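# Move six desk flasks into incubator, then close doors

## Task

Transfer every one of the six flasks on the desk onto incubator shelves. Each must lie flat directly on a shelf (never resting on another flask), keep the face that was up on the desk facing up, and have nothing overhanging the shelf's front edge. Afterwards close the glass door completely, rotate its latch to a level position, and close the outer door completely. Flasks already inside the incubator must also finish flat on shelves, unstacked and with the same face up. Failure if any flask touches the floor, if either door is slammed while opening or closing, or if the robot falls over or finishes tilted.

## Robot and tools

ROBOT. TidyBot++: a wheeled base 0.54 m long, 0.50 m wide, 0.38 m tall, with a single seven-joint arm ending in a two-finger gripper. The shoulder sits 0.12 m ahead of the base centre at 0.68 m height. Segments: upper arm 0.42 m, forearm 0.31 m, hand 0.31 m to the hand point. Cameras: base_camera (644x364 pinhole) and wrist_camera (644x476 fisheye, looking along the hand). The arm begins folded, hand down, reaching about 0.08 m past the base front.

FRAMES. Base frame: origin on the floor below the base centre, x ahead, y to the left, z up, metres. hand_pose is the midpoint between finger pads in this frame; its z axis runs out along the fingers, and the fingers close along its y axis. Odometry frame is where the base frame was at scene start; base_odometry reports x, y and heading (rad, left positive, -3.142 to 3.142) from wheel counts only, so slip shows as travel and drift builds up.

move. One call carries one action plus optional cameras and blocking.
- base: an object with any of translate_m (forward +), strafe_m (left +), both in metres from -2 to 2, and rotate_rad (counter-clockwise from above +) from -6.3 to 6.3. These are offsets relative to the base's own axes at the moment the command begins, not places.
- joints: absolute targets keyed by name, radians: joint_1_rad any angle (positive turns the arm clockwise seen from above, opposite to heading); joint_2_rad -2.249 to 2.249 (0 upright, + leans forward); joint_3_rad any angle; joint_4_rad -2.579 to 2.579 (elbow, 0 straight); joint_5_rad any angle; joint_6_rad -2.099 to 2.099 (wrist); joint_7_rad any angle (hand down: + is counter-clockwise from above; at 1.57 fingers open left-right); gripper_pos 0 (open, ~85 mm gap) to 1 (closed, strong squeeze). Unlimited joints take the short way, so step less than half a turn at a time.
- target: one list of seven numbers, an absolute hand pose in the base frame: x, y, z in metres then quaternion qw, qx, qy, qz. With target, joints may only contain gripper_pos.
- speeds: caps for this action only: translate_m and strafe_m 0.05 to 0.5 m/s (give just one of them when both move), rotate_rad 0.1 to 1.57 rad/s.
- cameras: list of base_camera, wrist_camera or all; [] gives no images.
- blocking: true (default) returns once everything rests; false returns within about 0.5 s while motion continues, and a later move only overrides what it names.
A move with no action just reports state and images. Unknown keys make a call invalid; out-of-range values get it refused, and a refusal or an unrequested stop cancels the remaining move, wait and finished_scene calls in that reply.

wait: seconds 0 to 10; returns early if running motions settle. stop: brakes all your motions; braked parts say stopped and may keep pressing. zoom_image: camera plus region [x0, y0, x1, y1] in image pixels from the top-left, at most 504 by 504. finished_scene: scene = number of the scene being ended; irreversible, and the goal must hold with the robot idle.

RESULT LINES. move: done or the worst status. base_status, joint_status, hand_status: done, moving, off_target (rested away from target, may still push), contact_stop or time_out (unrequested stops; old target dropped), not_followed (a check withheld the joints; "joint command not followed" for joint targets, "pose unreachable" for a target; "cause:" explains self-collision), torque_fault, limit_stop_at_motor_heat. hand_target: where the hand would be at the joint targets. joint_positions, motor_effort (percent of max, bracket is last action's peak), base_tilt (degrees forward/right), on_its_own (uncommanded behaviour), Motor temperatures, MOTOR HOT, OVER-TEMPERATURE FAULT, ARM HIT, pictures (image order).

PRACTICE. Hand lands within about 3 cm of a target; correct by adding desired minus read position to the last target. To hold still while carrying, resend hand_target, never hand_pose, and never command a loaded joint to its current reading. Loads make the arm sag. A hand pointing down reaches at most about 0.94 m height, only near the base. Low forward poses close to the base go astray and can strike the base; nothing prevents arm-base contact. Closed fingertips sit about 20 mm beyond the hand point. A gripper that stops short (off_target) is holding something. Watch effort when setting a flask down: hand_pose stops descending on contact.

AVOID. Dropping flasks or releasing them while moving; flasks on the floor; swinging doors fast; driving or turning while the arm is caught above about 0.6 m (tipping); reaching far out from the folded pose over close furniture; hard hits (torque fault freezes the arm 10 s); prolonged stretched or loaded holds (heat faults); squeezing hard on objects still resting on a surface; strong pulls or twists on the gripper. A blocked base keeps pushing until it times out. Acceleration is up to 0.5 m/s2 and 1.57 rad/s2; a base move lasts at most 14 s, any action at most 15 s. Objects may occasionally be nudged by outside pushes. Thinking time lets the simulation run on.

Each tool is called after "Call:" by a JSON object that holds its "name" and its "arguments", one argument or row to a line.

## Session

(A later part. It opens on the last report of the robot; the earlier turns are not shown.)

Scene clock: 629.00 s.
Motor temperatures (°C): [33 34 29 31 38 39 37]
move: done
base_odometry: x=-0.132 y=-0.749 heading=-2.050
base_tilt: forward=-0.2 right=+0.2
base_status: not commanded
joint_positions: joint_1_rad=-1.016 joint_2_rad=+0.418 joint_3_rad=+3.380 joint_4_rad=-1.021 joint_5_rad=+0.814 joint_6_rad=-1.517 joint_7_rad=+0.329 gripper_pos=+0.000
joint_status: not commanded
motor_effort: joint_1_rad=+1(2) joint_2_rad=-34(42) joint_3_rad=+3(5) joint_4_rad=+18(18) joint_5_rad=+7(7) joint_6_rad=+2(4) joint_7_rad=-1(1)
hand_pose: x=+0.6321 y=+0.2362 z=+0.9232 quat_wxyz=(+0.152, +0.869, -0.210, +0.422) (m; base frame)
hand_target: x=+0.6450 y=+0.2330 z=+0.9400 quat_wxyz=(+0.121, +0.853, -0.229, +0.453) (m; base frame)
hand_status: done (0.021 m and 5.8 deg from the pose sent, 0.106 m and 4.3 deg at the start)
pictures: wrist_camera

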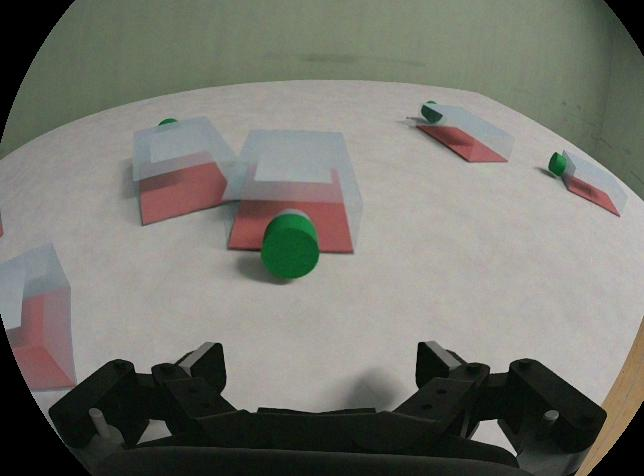

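Call:
{"name": "move", "arguments": {
  "target": [0.727, 0.203, 0.93, 0.1214, 0.853, -0.2285, 0.453],
  "cameras": ["wrist_camera"]
}}

Scene clock: 636.93 s.
Motor temperatures (°C): [33 34 29 31 38 39 37]
move: done
base_odometry: x=-0.132 y=-0.749 heading=-2.050
base_tilt: forward=-0.3 right=+0.2
base_status: not commanded
joint_positions: joint_1_rad=-0.896 joint_2_rad=+0.474 joint_3_rad=+3.499 joint_4_rad=-0.948 joint_5_rad=+0.755 joint_6_rad=-1.368 joint_7_rad=+0.354 gripper_pos=+0.000
joint_status: not commanded
motor_effort: joint_1_rad=+1(3) joint_2_rad=-36(37) joint_3_rad=+4(4) joint_4_rad=+19(19) joint_5_rad=+6(7) joint_6_rad=+2(3) joint_7_rad=-1(1)
hand_pose: x=+0.7109 y=+0.1827 z=+0.9360 quat_wxyz=(+0.140, +0.842, -0.260, +0.452) (m; base frame)
hand_target: x=+0.7270 y=+0.2030 z=+0.9300 quat_wxyz=(+0.121, +0.853, -0.229, +0.453) (m; base frame)
hand_status: done (0.027 m and 4.3 deg from the pose sent, 0.101 m and 5.8 deg at the start)
pictures: wrist_camera

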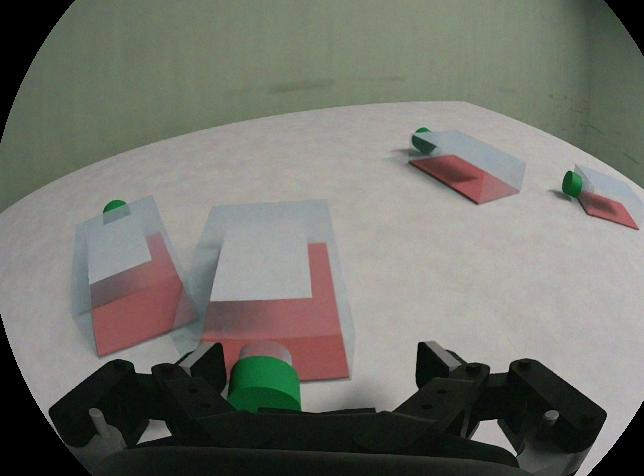

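Call:
{"name": "move", "arguments": {
  "target": [0.743, 0.228, 0.915, 0.1214, 0.853, -0.2285, 0.453],
  "cameras": ["wrist_camera"]
}}

Scene clock: 640.87 s.
Motor temperatures (°C): [33 34 29 31 38 39 37]
move: done
base_odometry: x=-0.132 y=-0.749 heading=-2.050
base_tilt: forward=-0.2 right=+0.2
base_status: not commanded
joint_positions: joint_1_rad=-0.896 joint_2_rad=+0.563 joint_3_rad=+3.550 joint_4_rad=-0.862 joint_5_rad=+0.697 joint_6_rad=-1.366 joint_7_rad=+0.354 gripper_pos=+0.000
joint_status: not commanded
motor_effort: joint_1_rad=+1(1) joint_2_rad=-39(41) joint_3_rad=+5(5) joint_4_rad=+18(19) joint_5_rad=+6(7) joint_6_rad=+3(3) joint_7_rad=-1(1)
hand_pose: x=+0.7327 y=+0.2010 z=+0.9188 quat_wxyz=(+0.140, +0.839, -0.269, +0.452) (m; base frame)
hand_target: x=+0.7430 y=+0.2280 z=+0.9150 quat_wxyz=(+0.121, +0.853, -0.229, +0.453) (m; base frame)
hand_status: done (0.029 m and 5.3 deg from the pose sent, 0.059 m and 4.3 deg at the start)
pictures: wrist_camera

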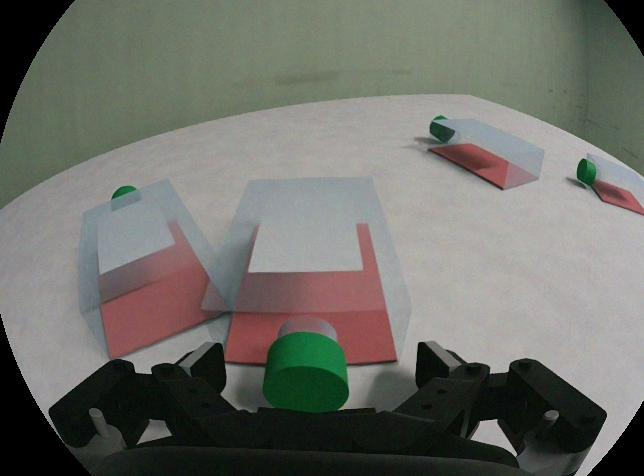

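Call:
{"name": "move", "arguments": {
  "target": [0.742, 0.237, 0.912, 0.1214, 0.853, -0.2285, 0.453],
  "cameras": ["wrist_camera"]
}}

Call:
{"name": "move", "arguments": {
  "joints": {"gripper_pos":1},
  "cameras": ["wrist_camera"]
}}

Scene clock: 645.70 s.
Motor temperatures (°C): [33 35 29 31 38 39 37]
move: done
base_odometry: x=-0.132 y=-0.749 heading=-2.050
base_tilt: forward=-0.2 right=+0.2
base_status: not commanded
joint_positions: joint_1_rad=-0.907 joint_2_rad=+0.573 joint_3_rad=+3.562 joint_4_rad=-0.845 joint_5_rad=+0.688 joint_6_rad=-1.366 joint_7_rad=+0.354 gripper_pos=+0.000
joint_status: not commanded
motor_effort: joint_1_rad=+1(2) joint_2_rad=-38(40) joint_3_rad=+4(5) joint_4_rad=+18(19) joint_5_rad=+7(7) joint_6_rad=+2(3) joint_7_rad=-1(1)
hand_pose: x=+0.7337 y=+0.2092 z=+0.9207 quat_wxyz=(+0.135, +0.838, -0.267, +0.456) (m; base frame)
hand_target: x=+0.7420 y=+0.2370 z=+0.9120 quat_wxyz=(+0.121, +0.853, -0.229, +0.453) (m; base frame)
hand_status: done (0.030 m and 5.0 deg from the pose sent, 0.038 m and 5.3 deg at the start)
pictures: wrist_camera

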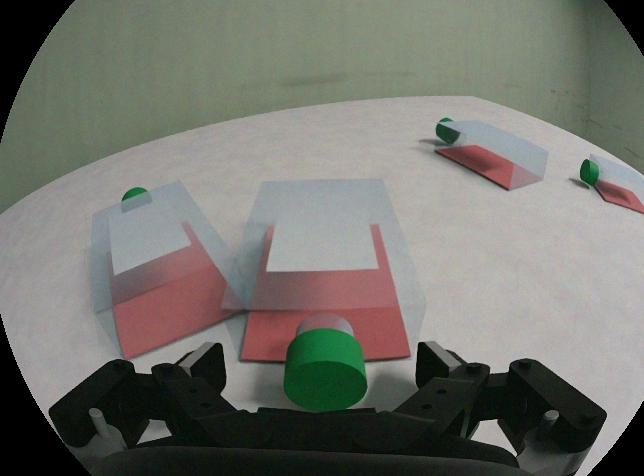

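Scene clock: 646.80 s.
Motor temperatures (°C): [33 35 29 31 38 39 37]
move: off_target
base_odometry: x=-0.132 y=-0.749 heading=-2.050
base_tilt: forward=-0.2 right=+0.2
base_status: not commanded
joint_positions: joint_1_rad=-0.908 joint_2_rad=+0.573 joint_3_rad=+3.564 joint_4_rad=-0.839 joint_5_rad=+0.688 joint_6_rad=-1.366 joint_7_rad=+0.354 gripper_pos=+0.682
joint_status: gripper_pos off_target (ended at +0.682, target +1.000)
motor_effort: joint_1_rad=+1(1) joint_2_rad=-36(39) joint_3_rad=+3(5) joint_4_rad=+17(19) joint_5_rad=+5(7) joint_6_rad=+3(4) joint_7_rad=-1(1)
hand_pose: x=+0.7343 y=+0.2091 z=+0.9233 quat_wxyz=(+0.134, +0.837, -0.268, +0.458) (m; base frame)
hand_target: x=+0.7420 y=+0.2370 z=+0.9120 quat_wxyz=(+0.121, +0.853, -0.229, +0.453) (m; base frame)
hand_status: not commanded
pictures: wrist_camera

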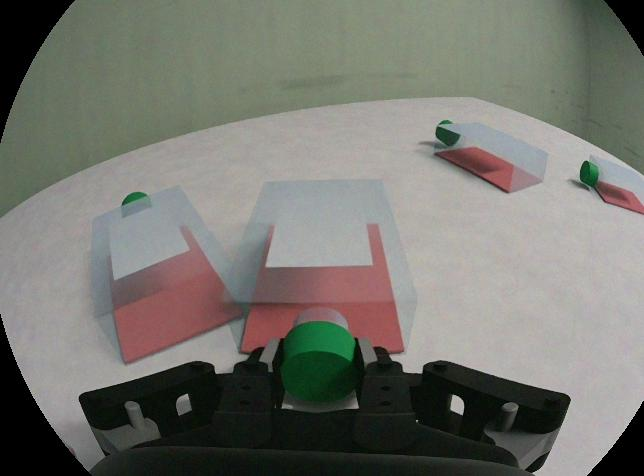

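Call:
{"name": "move", "arguments": {
  "target": [0.72, 0.24, 1.0, 0.1214, 0.853, -0.2285, 0.453],
  "cameras": ["wrist_camera"]
}}

Call:
{"name": "move", "arguments": {
  "base": {"translate_m":-0.35},
  "speeds": {"translate_m":0.25},
  "cameras": []
}}

Call:
{"name": "move", "arguments": {
  "target": [0.62, 0, 1.04, 0, 0.883, 0, 0.469],
  "cameras": ["wrist_camera"]
}}

Scene clock: 653.97 s.
Motor temperatures (°C): [33 35 29 31 38 39 37]
move: done
base_odometry: x=-0.132 y=-0.749 heading=-2.050
base_tilt: forward=-0.3 right=+0.2
base_status: not commanded
joint_positions: joint_1_rad=-0.899 joint_2_rad=+0.640 joint_3_rad=+3.601 joint_4_rad=-0.419 joint_5_rad=+0.589 joint_6_rad=-1.546 joint_7_rad=+0.579 gripper_pos=+0.682
joint_status: not commanded
motor_effort: joint_1_rad=+0(2) joint_2_rad=-41(43) joint_3_rad=+4(5) joint_4_rad=+17(20) joint_5_rad=+6(8) joint_6_rad=+5(6) joint_7_rad=-1(1)
hand_pose: x=+0.7237 y=+0.2493 z=+1.0165 quat_wxyz=(+0.095, +0.837, -0.241, +0.482) (m; base frame)
hand_target: x=+0.7200 y=+0.2400 z=+1.0000 quat_wxyz=(+0.121, +0.853, -0.229, +0.453) (m; base frame)
hand_status: done (0.019 m and 5.1 deg from the pose sent, 0.084 m and 5.1 deg at the start)
pictures: wrist_camera

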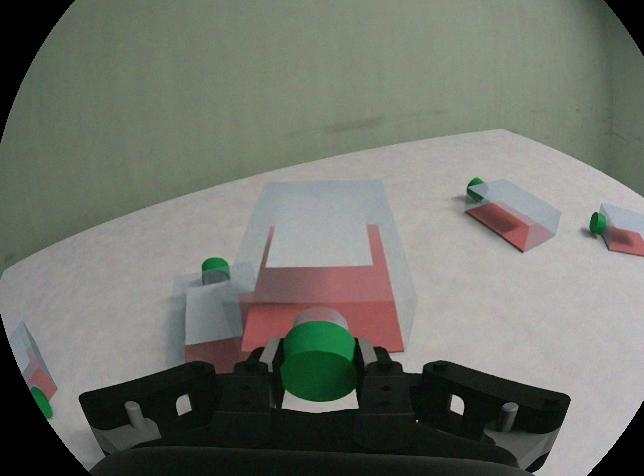

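Scene clock: 656.23 s.
Motor temperatures (°C): [33 35 29 31 38 39 37]
move: done
base_odometry: x=+0.029 y=-0.438 heading=-2.050
base_tilt: forward=-0.3 right=+0.2
base_status: done
joint_positions: joint_1_rad=-0.886 joint_2_rad=+0.653 joint_3_rad=+3.604 joint_4_rad=-0.415 joint_5_rad=+0.584 joint_6_rad=-1.551 joint_7_rad=+0.580 gripper_pos=+0.682
joint_status: not commanded
motor_effort: joint_1_rad=+0(4) joint_2_rad=-41(43) joint_3_rad=+5(5) joint_4_rad=+17(18) joint_5_rad=+7(7) joint_6_rad=+5(6) joint_7_rad=-1(1)
hand_pose: x=+0.7285 y=+0.2442 z=+1.0089 quat_wxyz=(+0.103, +0.837, -0.245, +0.477) (m; base frame)
hand_target: x=+0.7200 y=+0.2400 z=+1.0000 quat_wxyz=(+0.121, +0.853, -0.229, +0.453) (m; base frame)
hand_status: not commanded
pictures: none
No camera images: "cameras" was empty.

Scene clock: 658.77 s.
Motor temperatures (°C): [33 35 29 31 38 39 37]
move: done
base_odometry: x=+0.029 y=-0.438 heading=-2.050
base_tilt: forward=-0.3 right=+0.3
base_status: not commanded
joint_positions: joint_1_rad=-0.037 joint_2_rad=-0.093 joint_3_rad=+3.181 joint_4_rad=-1.295 joint_5_rad=+0.051 joint_6_rad=-1.033 joint_7_rad=+1.497 gripper_pos=+0.682
joint_status: not commanded
motor_effort: joint_1_rad=+1(4) joint_2_rad=-19(43) joint_3_rad=+0(5) joint_4_rad=+21(22) joint_5_rad=+1(7) joint_6_rad=+8(9) joint_7_rad=-1(1)
hand_pose: x=+0.6185 y=-0.0146 z=+1.0225 quat_wxyz=(+0.008, +0.898, -0.033, +0.438) (m; base frame)
hand_target: x=+0.6200 y=+0.0000 z=+1.0400 quat_wxyz=(+0.000, +0.883, +0.000, +0.469) (m; base frame)
hand_status: done (0.023 m and 5.5 deg from the pose sent, 0.269 m and 31.1 deg at the start)
pictures: wrist_camera

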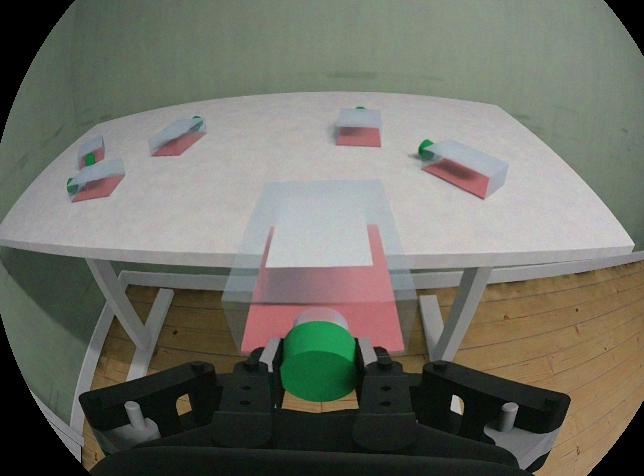

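Call:
{"name": "move", "arguments": {
  "base": {"translate_m":-0.4},
  "speeds": {"translate_m":0.35},
  "cameras": []
}}

Call:
{"name": "move", "arguments": {
  "base": {"rotate_rad":-1.476},
  "speeds": {"rotate_rad":0.7},
  "cameras": []
}}

Call:
{"name": "move", "arguments": {
  "base": {"translate_m":0.535,"strafe_m":-0.64},
  "speeds": {"translate_m":0.35}
}}

Scene clock: 680.53 s.
Motor temperatures (°C): [33 35 29 31 38 39 37]
move: done
base_odometry: x=+0.213 y=-0.083 heading=-2.050
base_tilt: forward=-0.3 right=+0.2
base_status: done
joint_positions: joint_1_rad=-0.036 joint_2_rad=-0.107 joint_3_rad=+3.180 joint_4_rad=-1.297 joint_5_rad=+0.048 joint_6_rad=-1.028 joint_7_rad=+1.499 gripper_pos=+0.682
joint_status: not commanded
motor_effort: joint_1_rad=+0(2) joint_2_rad=-18(24) joint_3_rad=+0(2) joint_4_rad=+21(22) joint_5_rad=+0(1) joint_6_rad=+8(9) joint_7_rad=-1(1)
hand_pose: x=+0.6146 y=-0.0142 z=+1.0292 quat_wxyz=(+0.007, +0.895, -0.032, +0.446) (m; base frame)
hand_target: x=+0.6200 y=+0.0000 z=+1.0400 quat_wxyz=(+0.000, +0.883, +0.000, +0.469) (m; base frame)
hand_status: not commanded
pictures: none
No camera images: "cameras" was empty.

Scene clock: 683.40 s.
Motor temperatures (°C): [33 35 29 31 38 39 37]
move: done
base_odometry: x=+0.213 y=-0.083 heading=+2.758
base_tilt: forward=-0.3 right=+0.3
base_status: done
joint_positions: joint_1_rad=-0.025 joint_2_rad=-0.107 joint_3_rad=+3.170 joint_4_rad=-1.298 joint_5_rad=+0.042 joint_6_rad=-1.028 joint_7_rad=+1.499 gripper_pos=+0.682
joint_status: not commanded
motor_effort: joint_1_rad=+1(3) joint_2_rad=-19(20) joint_3_rad=-1(3) joint_4_rad=+21(22) joint_5_rad=+0(1) joint_6_rad=+8(9) joint_7_rad=-1(1)
hand_pose: x=+0.6145 y=-0.0124 z=+1.0291 quat_wxyz=(+0.004, +0.895, -0.032, +0.446) (m; base frame)
hand_target: x=+0.6200 y=+0.0000 z=+1.0400 quat_wxyz=(+0.000, +0.883, +0.000, +0.469) (m; base frame)
hand_status: not commanded
pictures: none
No camera images: "cameras" was empty.

Scene clock: 686.90 s.
Motor temperatures (°C): [33 35 29 31 38 39 37]
move: done
base_odometry: x=-0.043 y=+0.711 heading=+2.757
base_tilt: forward=-0.3 right=+0.3
base_status: done
joint_positions: joint_1_rad=-0.024 joint_2_rad=-0.109 joint_3_rad=+3.167 joint_4_rad=-1.298 joint_5_rad=+0.041 joint_6_rad=-1.027 joint_7_rad=+1.499 gripper_pos=+0.682
joint_status: not commanded
motor_effort: joint_1_rad=+1(3) joint_2_rad=-18(22) joint_3_rad=+0(4) joint_4_rad=+22(23) joint_5_rad=+0(2) joint_6_rad=+8(9) joint_7_rad=-1(1)
hand_pose: x=+0.6139 y=-0.0110 z=+1.0297 quat_wxyz=(+0.003, +0.894, -0.031, +0.446) (m; base frame)
hand_target: x=+0.6200 y=+0.0000 z=+1.0400 quat_wxyz=(+0.000, +0.883, +0.000, +0.469) (m; base frame)
hand_status: not commanded
pictures: base_camera, wrist_camera

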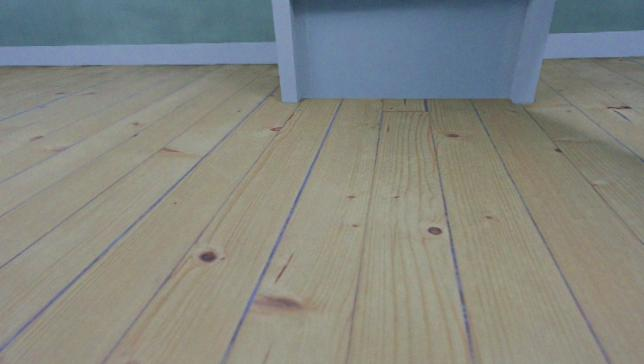

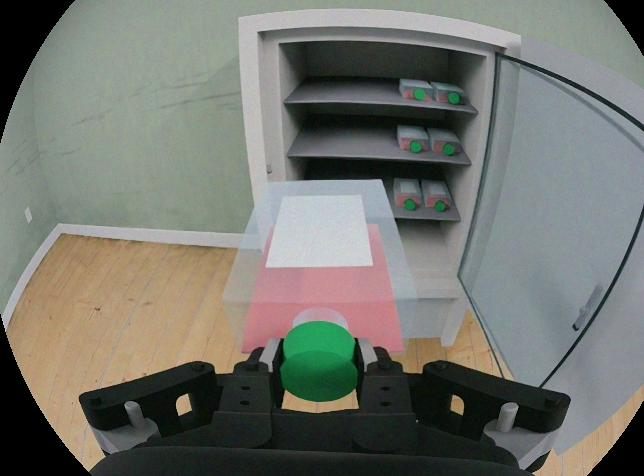

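Call:
{"name": "move", "arguments": {
  "base": {"translate_m":0.33},
  "speeds": {"translate_m":0.25},
  "cameras": []
}}

Call:
{"name": "move", "arguments": {
  "target": [0.73, 0, 0.68, 0, 0.883, 0, 0.469]
}}

Scene clock: 694.97 s.
Motor temperatures (°C): [33 35 29 31 38 39 37]
move: done
base_odometry: x=-0.349 y=+0.835 heading=+2.757
base_tilt: forward=-0.2 right=+0.3
base_status: done
joint_positions: joint_1_rad=-0.024 joint_2_rad=-0.111 joint_3_rad=+3.167 joint_4_rad=-1.299 joint_5_rad=+0.041 joint_6_rad=-1.027 joint_7_rad=+1.499 gripper_pos=+0.682
joint_status: not commanded
motor_effort: joint_1_rad=+1(2) joint_2_rad=-18(22) joint_3_rad=-1(2) joint_4_rad=+22(22) joint_5_rad=+0(1) joint_6_rad=+8(9) joint_7_rad=-1(1)
hand_pose: x=+0.6133 y=-0.0110 z=+1.0307 quat_wxyz=(+0.003, +0.894, -0.031, +0.447) (m; base frame)
hand_target: x=+0.6200 y=+0.0000 z=+1.0400 quat_wxyz=(+0.000, +0.883, +0.000, +0.469) (m; base frame)
hand_status: not commanded
pictures: none
No camera images: "cameras" was empty.

Scene clock: 697.37 s.
Motor temperatures (°C): [33 35 29 31 38 39 37]
move: done
base_odometry: x=-0.349 y=+0.835 heading=+2.757
base_tilt: forward=-0.3 right=+0.2
base_status: not commanded
joint_positions: joint_1_rad=-0.014 joint_2_rad=+0.309 joint_3_rad=+3.161 joint_4_rad=-2.028 joint_5_rad=+0.041 joint_6_rad=+0.143 joint_7_rad=+1.499 gripper_pos=+0.682
joint_status: not commanded
motor_effort: joint_1_rad=+1(1) joint_2_rad=-31(34) joint_3_rad=+0(2) joint_4_rad=+18(22) joint_5_rad=+0(0) joint_6_rad=+8(9) joint_7_rad=-1(1)
hand_pose: x=+0.7264 y=+0.0002 z=+0.6826 quat_wxyz=(-0.006, +0.890, -0.013, +0.456) (m; base frame)
hand_target: x=+0.7300 y=+0.0000 z=+0.6800 quat_wxyz=(+0.000, +0.883, +0.000, +0.469) (m; base frame)
hand_status: done (0.004 m and 2.4 deg from the pose sent, 0.370 m and 4.6 deg at the start)
pictures: base_camera, wrist_camera

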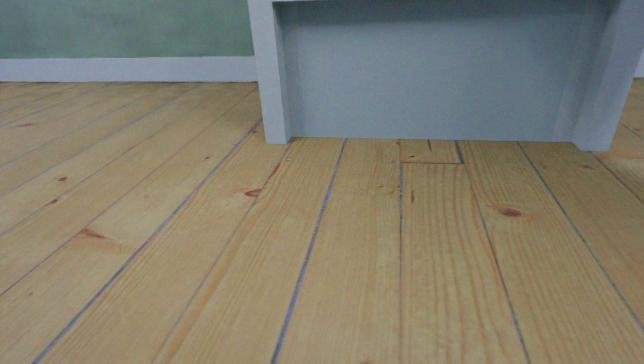

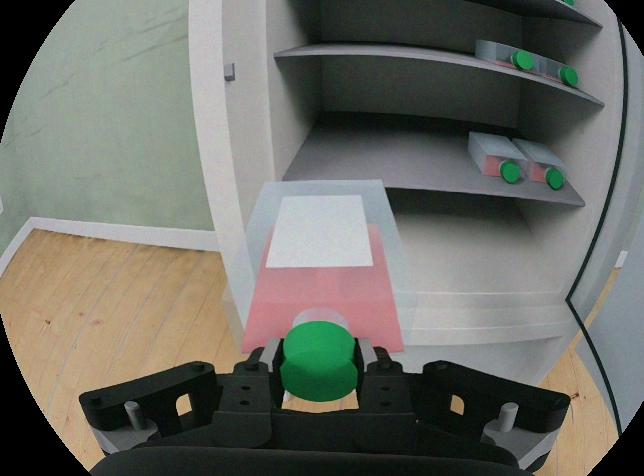

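Call:
{"name": "move", "arguments": {
  "base": {"translate_m":0.15},
  "speeds": {"translate_m":0.12}
}}

Scene clock: 708.03 s.
Motor temperatures (°C): [33 35 29 31 38 39 37]
move: done
base_odometry: x=-0.489 y=+0.892 heading=+2.756
base_tilt: forward=-0.3 right=+0.3
base_status: done
joint_positions: joint_1_rad=-0.012 joint_2_rad=+0.316 joint_3_rad=+3.160 joint_4_rad=-2.033 joint_5_rad=+0.041 joint_6_rad=+0.148 joint_7_rad=+1.499 gripper_pos=+0.682
joint_status: not commanded
motor_effort: joint_1_rad=+1(2) joint_2_rad=-30(32) joint_3_rad=-1(2) joint_4_rad=+17(20) joint_5_rad=+0(0) joint_6_rad=+8(9) joint_7_rad=-1(1)
hand_pose: x=+0.7254 y=+0.0000 z=+0.6779 quat_wxyz=(-0.006, +0.891, -0.014, +0.453) (m; base frame)
hand_target: x=+0.7300 y=+0.0000 z=+0.6800 quat_wxyz=(+0.000, +0.883, +0.000, +0.469) (m; base frame)
hand_status: not commanded
pictures: base_camera, wrist_camera

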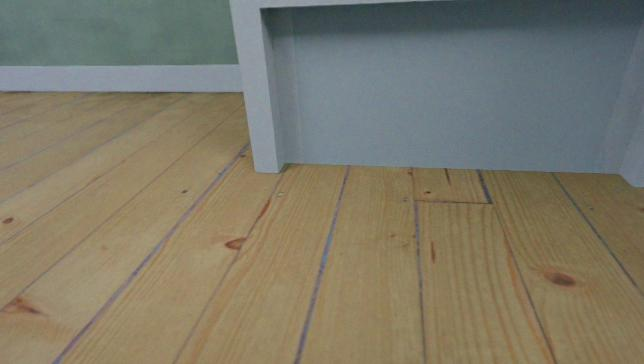

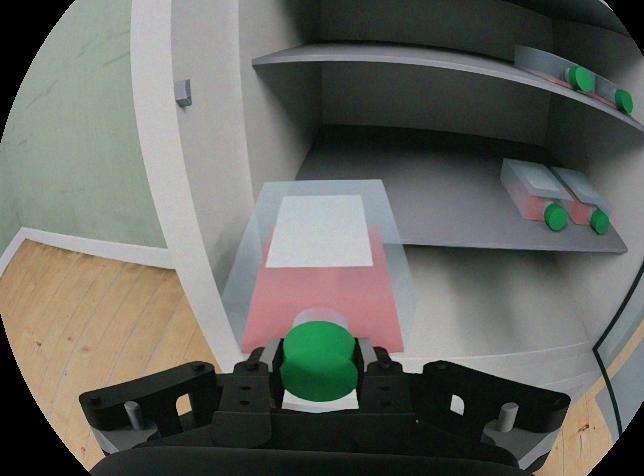

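Call:
{"name": "move", "arguments": {
  "base": {"strafe_m":-0.015},
  "target": [0.73, 0, 0.655, 0, 0.883, 0, 0.469],
  "cameras": []
}}

Call:
{"name": "move", "arguments": {
  "base": {"translate_m":0.165},
  "speeds": {"translate_m":0.1}
}}

Scene clock: 714.33 s.
Motor temperatures (°C): [33 35 29 31 38 39 37]
move: done
base_odometry: x=-0.483 y=+0.906 heading=+2.757
base_tilt: forward=-0.2 right=+0.2
base_status: done
joint_positions: joint_1_rad=-0.005 joint_2_rad=+0.365 joint_3_rad=+3.156 joint_4_rad=-2.065 joint_5_rad=+0.041 joint_6_rad=+0.236 joint_7_rad=+1.499 gripper_pos=+0.682
joint_status: not commanded
motor_effort: joint_1_rad=+1(3) joint_2_rad=-31(34) joint_3_rad=+0(2) joint_4_rad=+17(18) joint_5_rad=+0(1) joint_6_rad=+8(9) joint_7_rad=-1(1)
hand_pose: x=+0.7274 y=-0.0007 z=+0.6549 quat_wxyz=(-0.007, +0.890, -0.014, +0.456) (m; base frame)
hand_target: x=+0.7300 y=+0.0000 z=+0.6550 quat_wxyz=(+0.000, +0.883, +0.000, +0.469) (m; base frame)
hand_status: done (0.003 m and 2.5 deg from the pose sent, 0.023 m and 2.6 deg at the start)
pictures: none
No camera images: "cameras" was empty.

Scene clock: 716.53 s.
Motor temperatures (°C): [33 35 29 31 38 39 37]
move: done
base_odometry: x=-0.636 y=+0.968 heading=+2.756
base_tilt: forward=-0.3 right=+0.3
base_status: done
joint_positions: joint_1_rad=-0.005 joint_2_rad=+0.367 joint_3_rad=+3.156 joint_4_rad=-2.068 joint_5_rad=+0.041 joint_6_rad=+0.236 joint_7_rad=+1.499 gripper_pos=+0.682
joint_status: not commanded
motor_effort: joint_1_rad=+1(3) joint_2_rad=-32(34) joint_3_rad=+0(2) joint_4_rad=+16(18) joint_5_rad=+0(0) joint_6_rad=+8(9) joint_7_rad=+0(1)
hand_pose: x=+0.7261 y=-0.0008 z=+0.6523 quat_wxyz=(-0.007, +0.891, -0.015, +0.454) (m; base frame)
hand_target: x=+0.7300 y=+0.0000 z=+0.6550 quat_wxyz=(+0.000, +0.883, +0.000, +0.469) (m; base frame)
hand_status: not commanded
pictures: base_camera, wrist_camera

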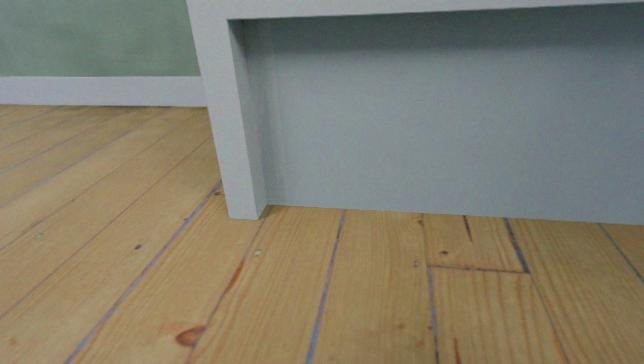

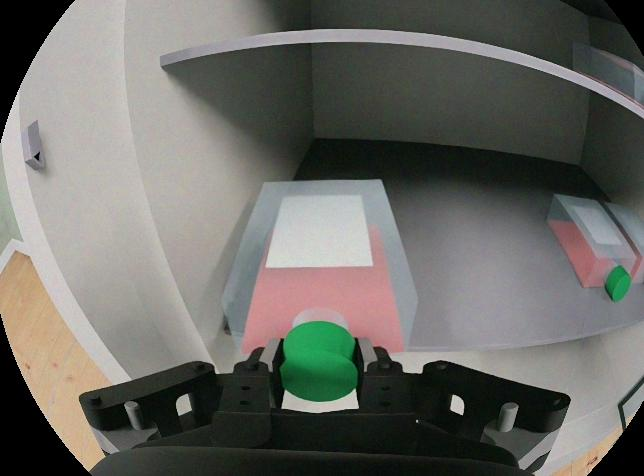

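Call:
{"name": "move", "arguments": {
  "target": [0.80, 0, 0.655, 0, 0.870, 0, 0.492],
  "cameras": []
}}

Call:
{"name": "move", "arguments": {
  "target": [0.85, 0, 0.645, 0, 0.870, 0, 0.492]
}}

Scene clock: 724.00 s.
Motor temperatures (°C): [33 35 29 31 38 39 37]
move: done
base_odometry: x=-0.636 y=+0.968 heading=+2.756
base_tilt: forward=-0.3 right=+0.3
base_status: not commanded
joint_positions: joint_1_rad=-0.005 joint_2_rad=+0.493 joint_3_rad=+3.156 joint_4_rad=-1.927 joint_5_rad=+0.041 joint_6_rad=+0.239 joint_7_rad=+1.499 gripper_pos=+0.682
joint_status: not commanded
motor_effort: joint_1_rad=+0(2) joint_2_rad=-36(38) joint_3_rad=+0(1) joint_4_rad=+16(18) joint_5_rad=+0(0) joint_6_rad=+8(9) joint_7_rad=-1(1)
hand_pose: x=+0.7813 y=-0.0008 z=+0.6380 quat_wxyz=(-0.007, +0.887, -0.014, +0.462) (m; base frame)
hand_target: x=+0.8000 y=+0.0000 z=+0.6550 quat_wxyz=(+0.000, +0.870, +0.000, +0.492) (m; base frame)
hand_status: done (0.025 m and 4.3 deg from the pose sent, 0.074 m and 5.3 deg at the start)
pictures: none
No camera images: "cameras" was empty.

Scene clock: 725.10 s.
Motor temperatures (°C): [33 35 29 31 38 39 37]
move: done
base_odometry: x=-0.636 y=+0.968 heading=+2.756
base_tilt: forward=-0.3 right=+0.2
base_status: not commanded
joint_positions: joint_1_rad=-0.005 joint_2_rad=+0.595 joint_3_rad=+3.156 joint_4_rad=-1.765 joint_5_rad=+0.041 joint_6_rad=+0.239 joint_7_rad=+1.499 gripper_pos=+0.682
joint_status: not commanded
motor_effort: joint_1_rad=+1(1) joint_2_rad=-41(42) joint_3_rad=-1(2) joint_4_rad=+18(18) joint_5_rad=+0(0) joint_6_rad=+8(9) joint_7_rad=+0(1)
hand_pose: x=+0.8416 y=-0.0007 z=+0.6444 quat_wxyz=(-0.007, +0.872, -0.013, +0.488) (m; base frame)
hand_target: x=+0.8500 y=+0.0000 z=+0.6450 quat_wxyz=(+0.000, +0.870, +0.000, +0.492) (m; base frame)
hand_status: done (0.008 m and 1.7 deg from the pose sent, 0.069 m and 4.3 deg at the start)
pictures: base_camera, wrist_camera

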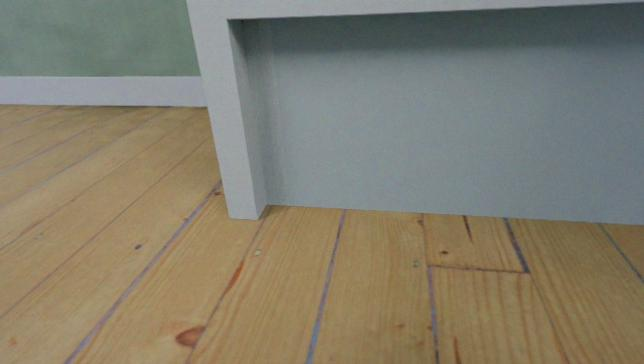

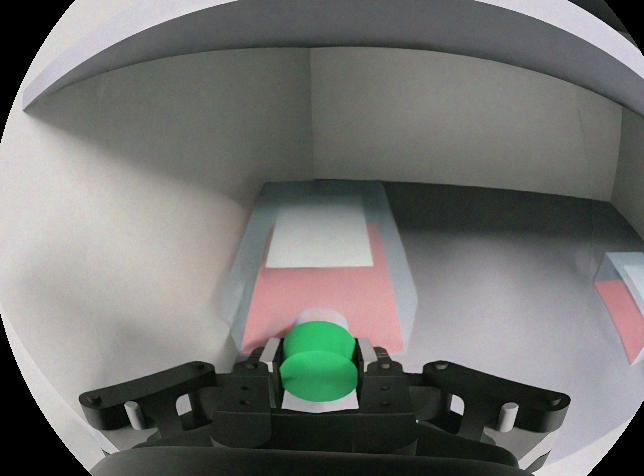

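Call:
{"name": "move", "arguments": {
  "target": [0.855, 0, 0.625, 0, 0.876, 0, 0.4823],
  "cameras": []
}}

Call:
{"name": "move", "arguments": {
  "target": [0.855, 0, 0.61, 0, 0.876, 0, 0.4823],
  "cameras": []
}}

Call:
{"name": "move", "arguments": {
  "target": [0.855, 0, 0.60, 0, 0.876, 0, 0.4823]
}}

Scene clock: 731.87 s.
Motor temperatures (°C): [33 35 29 31 38 39 37]
move: done
base_odometry: x=-0.636 y=+0.968 heading=+2.756
base_tilt: forward=-0.3 right=+0.2
base_status: not commanded
joint_positions: joint_1_rad=-0.005 joint_2_rad=+0.636 joint_3_rad=+3.156 joint_4_rad=-1.745 joint_5_rad=+0.041 joint_6_rad=+0.239 joint_7_rad=+1.499 gripper_pos=+0.682
joint_status: not commanded
motor_effort: joint_1_rad=+0(2) joint_2_rad=-41(44) joint_3_rad=+0(2) joint_4_rad=+17(18) joint_5_rad=+0(0) joint_6_rad=+8(9) joint_7_rad=-1(1)
hand_pose: x=+0.8477 y=-0.0007 z=+0.6240 quat_wxyz=(-0.007, +0.878, -0.012, +0.479) (m; base frame)
hand_target: x=+0.8550 y=+0.0000 z=+0.6250 quat_wxyz=(+0.000, +0.876, +0.000, +0.482) (m; base frame)
hand_status: done (0.007 m and 1.7 deg from the pose sent, 0.024 m and 1.8 deg at the start)
pictures: none
No camera images: "cameras" was empty.

Scene clock: 732.60 s.
Motor temperatures (°C): [33 35 29 31 38 39 37]
move: done
base_odometry: x=-0.636 y=+0.968 heading=+2.756
base_tilt: forward=-0.2 right=+0.3
base_status: not commanded
joint_positions: joint_1_rad=-0.005 joint_2_rad=+0.662 joint_3_rad=+3.156 joint_4_rad=-1.745 joint_5_rad=+0.041 joint_6_rad=+0.246 joint_7_rad=+1.499 gripper_pos=+0.682
joint_status: not commanded
motor_effort: joint_1_rad=+0(2) joint_2_rad=-42(44) joint_3_rad=-1(2) joint_4_rad=+17(18) joint_5_rad=+0(0) joint_6_rad=+8(9) joint_7_rad=-1(1)
hand_pose: x=+0.8472 y=-0.0006 z=+0.6072 quat_wxyz=(-0.007, +0.882, -0.012, +0.471) (m; base frame)
hand_target: x=+0.8550 y=+0.0000 z=+0.6100 quat_wxyz=(+0.000, +0.876, +0.000, +0.482) (m; base frame)
hand_status: done (0.008 m and 2.2 deg from the pose sent, 0.016 m and 1.7 deg at the start)
pictures: none
No camera images: "cameras" was empty.

Scene clock: 733.23 s.
Motor temperatures (°C): [33 35 29 31 38 39 37]
move: done
base_odometry: x=-0.636 y=+0.968 heading=+2.756
base_tilt: forward=-0.2 right=+0.2
base_status: not commanded
joint_positions: joint_1_rad=-0.005 joint_2_rad=+0.677 joint_3_rad=+3.156 joint_4_rad=-1.745 joint_5_rad=+0.041 joint_6_rad=+0.256 joint_7_rad=+1.499 gripper_pos=+0.682
joint_status: not commanded
motor_effort: joint_1_rad=+1(1) joint_2_rad=-41(44) joint_3_rad=-1(1) joint_4_rad=+15(17) joint_5_rad=+0(0) joint_6_rad=+7(8) joint_7_rad=-1(1)
hand_pose: x=+0.8477 y=-0.0005 z=+0.5987 quat_wxyz=(-0.007, +0.883, -0.012, +0.469) (m; base frame)
hand_target: x=+0.8550 y=+0.0000 z=+0.6000 quat_wxyz=(+0.000, +0.876, +0.000, +0.482) (m; base frame)
hand_status: done (0.007 m and 2.4 deg from the pose sent, 0.011 m and 2.2 deg at the start)
pictures: base_camera, wrist_camera

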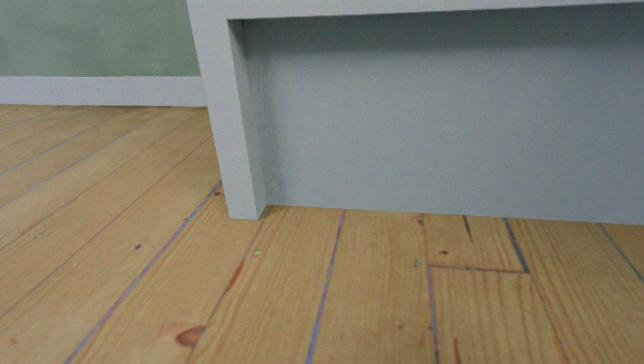

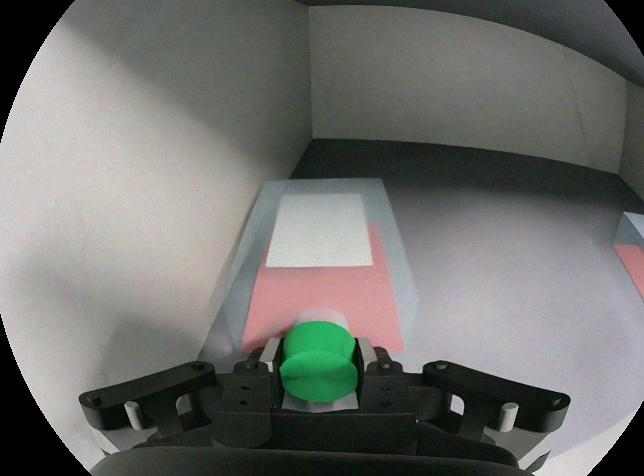

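Call:
{"name": "move", "arguments": {
  "target": [0.855, 0, 0.592, 0, 0.870, 0, 0.492],
  "cameras": []
}}

Call:
{"name": "move", "arguments": {
  "target": [0.855, 0, 0.582, 0, 0.870, 0, 0.492]
}}

Scene clock: 737.53 s.
Motor temperatures (°C): [33 35 29 31 38 39 37]
move: done
base_odometry: x=-0.636 y=+0.968 heading=+2.756
base_tilt: forward=-0.2 right=+0.3
base_status: not commanded
joint_positions: joint_1_rad=-0.005 joint_2_rad=+0.694 joint_3_rad=+3.156 joint_4_rad=-1.754 joint_5_rad=+0.041 joint_6_rad=+0.316 joint_7_rad=+1.499 gripper_pos=+0.682
joint_status: not commanded
motor_effort: joint_1_rad=+2(2) joint_2_rad=-41(43) joint_3_rad=-1(2) joint_4_rad=+15(16) joint_5_rad=+0(1) joint_6_rad=+8(8) joint_7_rad=-1(1)
hand_pose: x=+0.8526 y=+0.0003 z=+0.5973 quat_wxyz=(-0.008, +0.875, -0.012, +0.483) (m; base frame)
hand_target: x=+0.8550 y=+0.0000 z=+0.5920 quat_wxyz=(+0.000, +0.870, +0.000, +0.492) (m; base frame)
hand_status: done (0.006 m and 2.0 deg from the pose sent, 0.010 m and 3.5 deg at the start)
pictures: none
No camera images: "cameras" was empty.

Scene clock: 738.13 s.
Motor temperatures (°C): [33 35 29 31 38 39 37]
move: done
base_odometry: x=-0.636 y=+0.968 heading=+2.756
base_tilt: forward=-0.2 right=+0.2
base_status: not commanded
joint_positions: joint_1_rad=-0.005 joint_2_rad=+0.703 joint_3_rad=+3.156 joint_4_rad=-1.754 joint_5_rad=+0.041 joint_6_rad=+0.339 joint_7_rad=+1.499 gripper_pos=+0.682
joint_status: not commanded
motor_effort: joint_1_rad=+1(2) joint_2_rad=-41(41) joint_3_rad=-2(2) joint_4_rad=+16(16) joint_5_rad=+0(0) joint_6_rad=+7(8) joint_7_rad=-1(1)
hand_pose: x=+0.8556 y=+0.0006 z=+0.5971 quat_wxyz=(-0.009, +0.872, -0.011, +0.489) (m; base frame)
hand_target: x=+0.8550 y=+0.0000 z=+0.5820 quat_wxyz=(+0.000, +0.870, +0.000, +0.492) (m; base frame)
hand_status: done (0.015 m and 1.7 deg from the pose sent, 0.016 m and 2.0 deg at the start)
pictures: base_camera, wrist_camera

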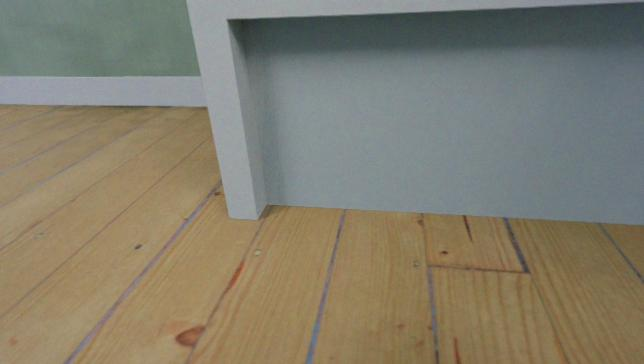

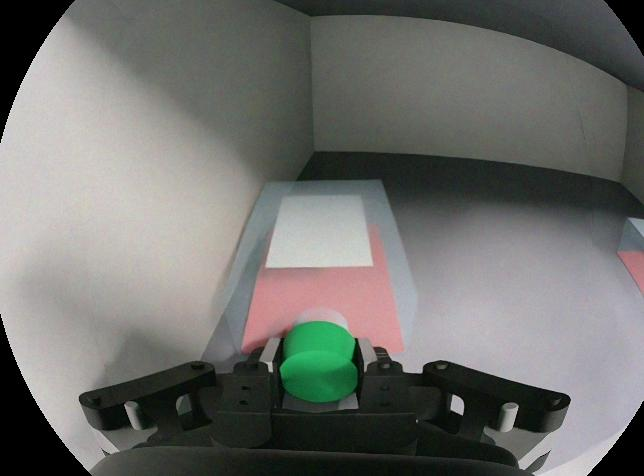

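Call:
{"name": "move", "arguments": {
  "target": [0.855, 0, 0.587, 0, 0.870, 0, 0.492],
  "joints": {"gripper_pos":0.45},
  "cameras": []
}}

Call:
{"name": "move", "arguments": {
  "base": {"translate_m":-0.25},
  "speeds": {"translate_m":0.12},
  "cameras": ["wrist_camera"]
}}

Call:
{"name": "move", "arguments": {
  "base": {"translate_m":-0.45},
  "speeds": {"translate_m":0.35},
  "cameras": ["wrist_camera"]
}}

Scene clock: 744.17 s.
Motor temperatures (°C): [33 35 29 31 38 39 37]
move: done
base_odometry: x=-0.636 y=+0.968 heading=+2.756
base_tilt: forward=-0.3 right=+0.3
base_status: not commanded
joint_positions: joint_1_rad=-0.005 joint_2_rad=+0.704 joint_3_rad=+3.156 joint_4_rad=-1.754 joint_5_rad=+0.041 joint_6_rad=+0.339 joint_7_rad=+1.499 gripper_pos=+0.450
joint_status: all done
motor_effort: joint_1_rad=+1(1) joint_2_rad=-42(43) joint_3_rad=-1(2) joint_4_rad=+16(16) joint_5_rad=+0(1) joint_6_rad=+8(8) joint_7_rad=-1(1)
hand_pose: x=+0.8556 y=+0.0006 z=+0.5965 quat_wxyz=(-0.009, +0.872, -0.011, +0.489) (m; base frame)
hand_target: x=+0.8550 y=+0.0000 z=+0.5870 quat_wxyz=(+0.000, +0.870, +0.000, +0.492) (m; base frame)
hand_status: done (0.009 m and 1.7 deg from the pose sent, 0.010 m and 1.7 deg at the start)
pictures: none
No camera images: "cameras" was empty.

Scene clock: 746.83 s.
Motor temperatures (°C): [33 35 29 31 38 39 37]
move: done
base_odometry: x=-0.404 y=+0.874 heading=+2.756
base_tilt: forward=-0.3 right=+0.3
base_status: done
joint_positions: joint_1_rad=-0.005 joint_2_rad=+0.704 joint_3_rad=+3.156 joint_4_rad=-1.754 joint_5_rad=+0.041 joint_6_rad=+0.339 joint_7_rad=+1.499 gripper_pos=+0.450
joint_status: not commanded
motor_effort: joint_1_rad=+1(3) joint_2_rad=-42(43) joint_3_rad=-2(3) joint_4_rad=+15(17) joint_5_rad=+0(1) joint_6_rad=+8(9) joint_7_rad=-1(1)
hand_pose: x=+0.8554 y=+0.0005 z=+0.5958 quat_wxyz=(-0.009, +0.872, -0.011, +0.489) (m; base frame)
hand_target: x=+0.8550 y=+0.0000 z=+0.5870 quat_wxyz=(+0.000, +0.870, +0.000, +0.492) (m; base frame)
hand_status: not commanded
pictures: wrist_camera

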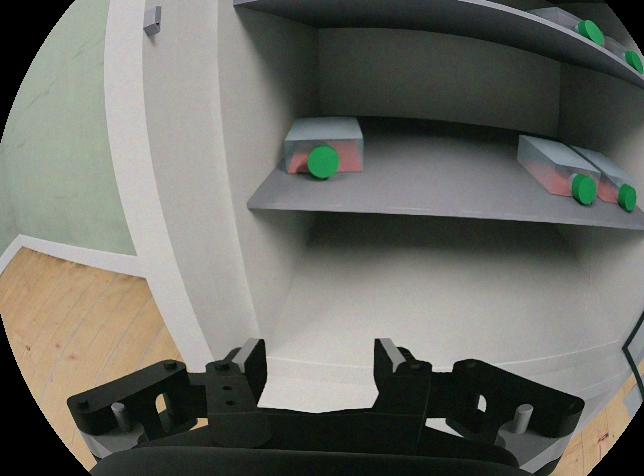

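Scene clock: 749.13 s.
Motor temperatures (°C): [33 35 29 31 38 39 37]
move: done
base_odometry: x=+0.013 y=+0.705 heading=+2.756
base_tilt: forward=-0.2 right=+0.3
base_status: done
joint_positions: joint_1_rad=-0.005 joint_2_rad=+0.707 joint_3_rad=+3.156 joint_4_rad=-1.754 joint_5_rad=+0.041 joint_6_rad=+0.339 joint_7_rad=+1.499 gripper_pos=+0.450
joint_status: not commanded
motor_effort: joint_1_rad=+0(2) joint_2_rad=-42(44) joint_3_rad=-1(3) joint_4_rad=+16(17) joint_5_rad=+0(0) joint_6_rad=+7(9) joint_7_rad=-1(1)
hand_pose: x=+0.8552 y=+0.0005 z=+0.5942 quat_wxyz=(-0.009, +0.873, -0.011, +0.488) (m; base frame)
hand_target: x=+0.8550 y=+0.0000 z=+0.5870 quat_wxyz=(+0.000, +0.870, +0.000, +0.492) (m; base frame)
hand_status: not commanded
pictures: wrist_camera

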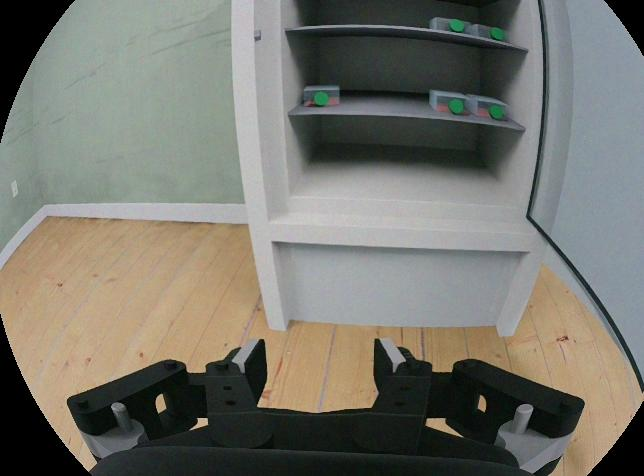

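Call:
{"name": "move", "arguments": {
  "base": {"rotate_rad":1.476},
  "target": [0.62, 0, 1.06, 0, 0.883, 0, 0.469],
  "cameras": []
}}

Call:
{"name": "move", "arguments": {
  "base": {"translate_m":1.386,"strafe_m":0.461},
  "joints": {"gripper_pos":1},
  "cameras": ["wrist_camera"]
}}

Scene clock: 774.20 s.
Motor temperatures (°C): [33 35 29 31 38 39 37]
move: done
base_odometry: x=+0.013 y=+0.705 heading=-2.052
base_tilt: forward=-0.2 right=+0.3
base_status: done
joint_positions: joint_1_rad=-0.034 joint_2_rad=-0.095 joint_3_rad=+3.146 joint_4_rad=-1.246 joint_5_rad=+0.036 joint_6_rad=-0.973 joint_7_rad=+1.500 gripper_pos=+0.450
joint_status: not commanded
motor_effort: joint_1_rad=+0(9) joint_2_rad=-18(47) joint_3_rad=-1(5) joint_4_rad=+21(21) joint_5_rad=+0(1) joint_6_rad=+7(8) joint_7_rad=-1(1)
hand_pose: x=+0.6311 y=+0.0071 z=+1.0652 quat_wxyz=(-0.007, +0.873, -0.017, +0.487) (m; base frame)
hand_target: x=+0.6200 y=+0.0000 z=+1.0600 quat_wxyz=(+0.000, +0.883, +0.000, +0.469) (m; base frame)
hand_status: done (0.014 m and 3.1 deg from the pose sent, 0.522 m and 2.9 deg at the start)
pictures: none
No camera images: "cameras" was empty.

Scene clock: 778.47 s.
Motor temperatures (°C): [33 35 29 31 38 39 37]
move: done
base_odometry: x=-0.221 y=-0.737 heading=-2.051
base_tilt: forward=-0.3 right=+0.3
base_status: done
joint_positions: joint_1_rad=-0.033 joint_2_rad=-0.096 joint_3_rad=+3.147 joint_4_rad=-1.246 joint_5_rad=+0.036 joint_6_rad=-0.978 joint_7_rad=+1.500 gripper_pos=+0.999
joint_status: all done
motor_effort: joint_1_rad=+0(2) joint_2_rad=-18(22) joint_3_rad=-1(2) joint_4_rad=+21(22) joint_5_rad=+0(1) joint_6_rad=+8(9) joint_7_rad=-1(1)
hand_pose: x=+0.6298 y=+0.0063 z=+1.0649 quat_wxyz=(-0.006, +0.874, -0.017, +0.486) (m; base frame)
hand_target: x=+0.6200 y=+0.0000 z=+1.0600 quat_wxyz=(+0.000, +0.883, +0.000, +0.469) (m; base frame)
hand_status: not commanded
pictures: wrist_camera

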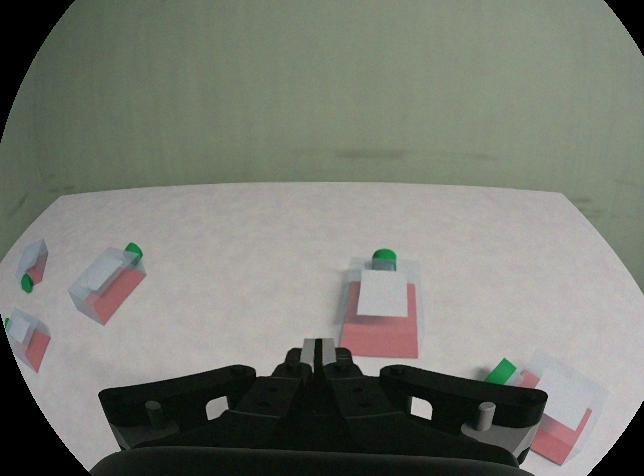

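Call:
{"name": "move", "arguments": {
  "target": [0.75, -0.13, 0.97, 0, 0.883, 0, 0.469],
  "cameras": ["wrist_camera"]
}}

Scene clock: 788.83 s.
Motor temperatures (°C): [33 35 29 31 38 39 37]
move: done
base_odometry: x=-0.221 y=-0.737 heading=-2.051
base_tilt: forward=-0.3 right=+0.3
base_status: not commanded
joint_positions: joint_1_rad=+0.312 joint_2_rad=+0.200 joint_3_rad=+3.149 joint_4_rad=-1.228 joint_5_rad=-0.345 joint_6_rad=-0.880 joint_7_rad=+1.966 gripper_pos=+0.999
joint_status: not commanded
motor_effort: joint_1_rad=+0(2) joint_2_rad=-30(34) joint_3_rad=-2(3) joint_4_rad=+21(23) joint_5_rad=-2(3) joint_6_rad=+7(8) joint_7_rad=-1(1)
hand_pose: x=+0.7368 y=-0.1166 z=+0.9439 quat_wxyz=(-0.015, +0.902, -0.012, +0.431) (m; base frame)
hand_target: x=+0.7500 y=-0.1300 z=+0.9700 quat_wxyz=(+0.000, +0.883, +0.000, +0.469) (m; base frame)
hand_status: done (0.032 m and 5.3 deg from the pose sent, 0.205 m and 3.0 deg at the start)
pictures: wrist_camera

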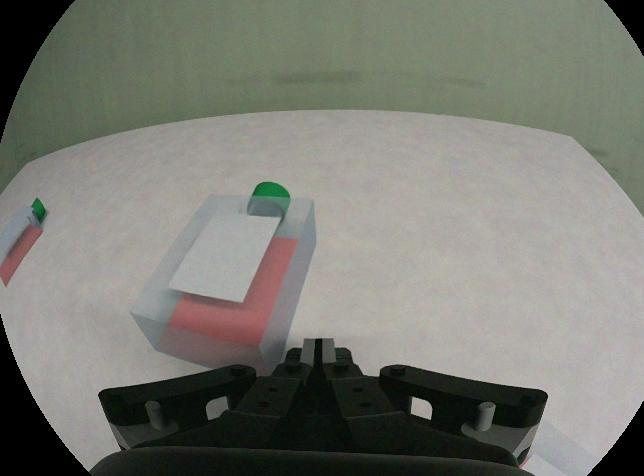

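Call:
{"name": "move", "arguments": {
  "target": [0.75, -0.13, 0.92, 0, 0.883, 0, 0.469],
  "cameras": []
}}

Call:
{"name": "move", "arguments": {
  "target": [0.76, -0.05, 0.912, 0, 0.883, 0, 0.469],
  "cameras": ["wrist_camera"]
}}

Call:
{"name": "move", "arguments": {
  "target": [0.78, 0.0, 0.91, 0, 0.883, 0, 0.469],
  "cameras": ["wrist_camera"]
}}

Scene clock: 794.67 s.
Motor temperatures (°C): [33 35 29 31 38 39 37]
move: done
base_odometry: x=-0.221 y=-0.737 heading=-2.051
base_tilt: forward=-0.3 right=+0.3
base_status: not commanded
joint_positions: joint_1_rad=+0.329 joint_2_rad=+0.199 joint_3_rad=+3.147 joint_4_rad=-1.345 joint_5_rad=-0.408 joint_6_rad=-0.725 joint_7_rad=+2.055 gripper_pos=+0.999
joint_status: not commanded
motor_effort: joint_1_rad=+0(2) joint_2_rad=-28(32) joint_3_rad=-1(1) joint_4_rad=+20(22) joint_5_rad=-2(3) joint_6_rad=+5(7) joint_7_rad=-1(1)
hand_pose: x=+0.7468 y=-0.1290 z=+0.9199 quat_wxyz=(-0.006, +0.891, -0.013, +0.454) (m; base frame)
hand_target: x=+0.7500 y=-0.1300 z=+0.9200 quat_wxyz=(+0.000, +0.883, +0.000, +0.469) (m; base frame)
hand_status: done (0.003 m and 2.6 deg from the pose sent, 0.030 m and 5.3 deg at the start)
pictures: none
No camera images: "cameras" was empty.

Scene clock: 795.87 s.
Motor temperatures (°C): [33 35 29 31 38 39 37]
move: done
base_odometry: x=-0.221 y=-0.737 heading=-2.051
base_tilt: forward=-0.2 right=+0.3
base_status: not commanded
joint_positions: joint_1_rad=+0.151 joint_2_rad=+0.181 joint_3_rad=+3.146 joint_4_rad=-1.389 joint_5_rad=-0.255 joint_6_rad=-0.624 joint_7_rad=+1.889 gripper_pos=+0.999
joint_status: not commanded
motor_effort: joint_1_rad=+1(3) joint_2_rad=-26(28) joint_3_rad=-1(4) joint_4_rad=+19(20) joint_5_rad=-1(3) joint_6_rad=+6(6) joint_7_rad=-1(1)
hand_pose: x=+0.7615 y=-0.0531 z=+0.9199 quat_wxyz=(-0.003, +0.885, +0.014, +0.466) (m; base frame)
hand_target: x=+0.7600 y=-0.0500 z=+0.9120 quat_wxyz=(+0.000, +0.883, +0.000, +0.469) (m; base frame)
hand_status: done (0.009 m and 1.7 deg from the pose sent, 0.081 m and 2.6 deg at the start)
pictures: wrist_camera

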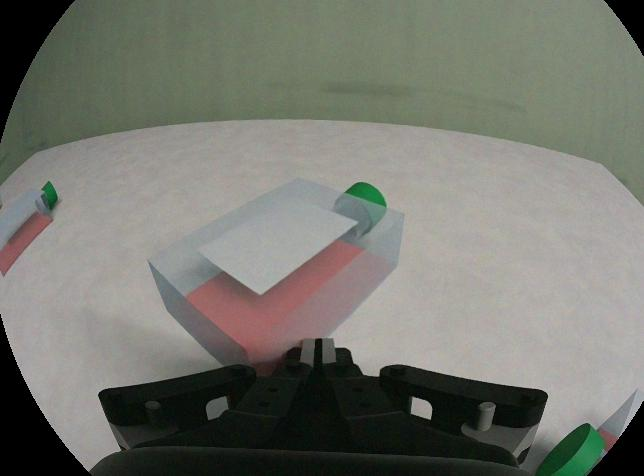

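Scene clock: 797.27 s.
Motor temperatures (°C): [33 35 29 31 38 39 37]
move: done
base_odometry: x=-0.221 y=-0.737 heading=-2.051
base_tilt: forward=-0.2 right=+0.3
base_status: not commanded
joint_positions: joint_1_rad=+0.001 joint_2_rad=+0.181 joint_3_rad=+3.155 joint_4_rad=-1.386 joint_5_rad=-0.070 joint_6_rad=-0.608 joint_7_rad=+1.661 gripper_pos=+0.999
joint_status: not commanded
motor_effort: joint_1_rad=+2(3) joint_2_rad=-26(27) joint_3_rad=+1(4) joint_4_rad=+18(19) joint_5_rad=+0(2) joint_6_rad=+5(6) joint_7_rad=-1(1)
hand_pose: x=+0.7655 y=+0.0053 z=+0.9201 quat_wxyz=(-0.006, +0.885, +0.018, +0.465) (m; base frame)
hand_target: x=+0.7800 y=+0.0000 z=+0.9100 quat_wxyz=(+0.000, +0.883, +0.000, +0.469) (m; base frame)
hand_status: done (0.018 m and 2.2 deg from the pose sent, 0.057 m and 1.7 deg at the start)
pictures: wrist_camera

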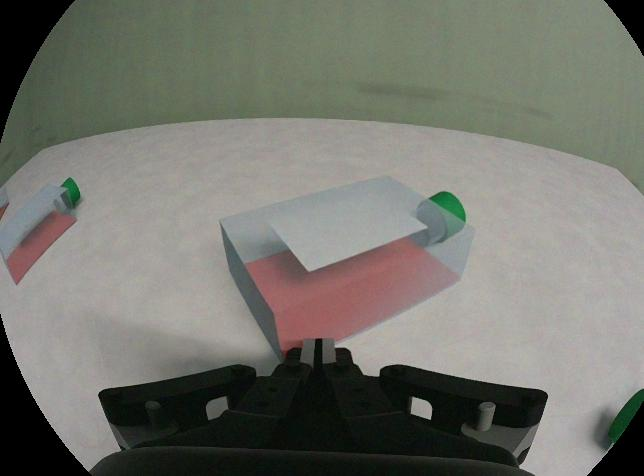

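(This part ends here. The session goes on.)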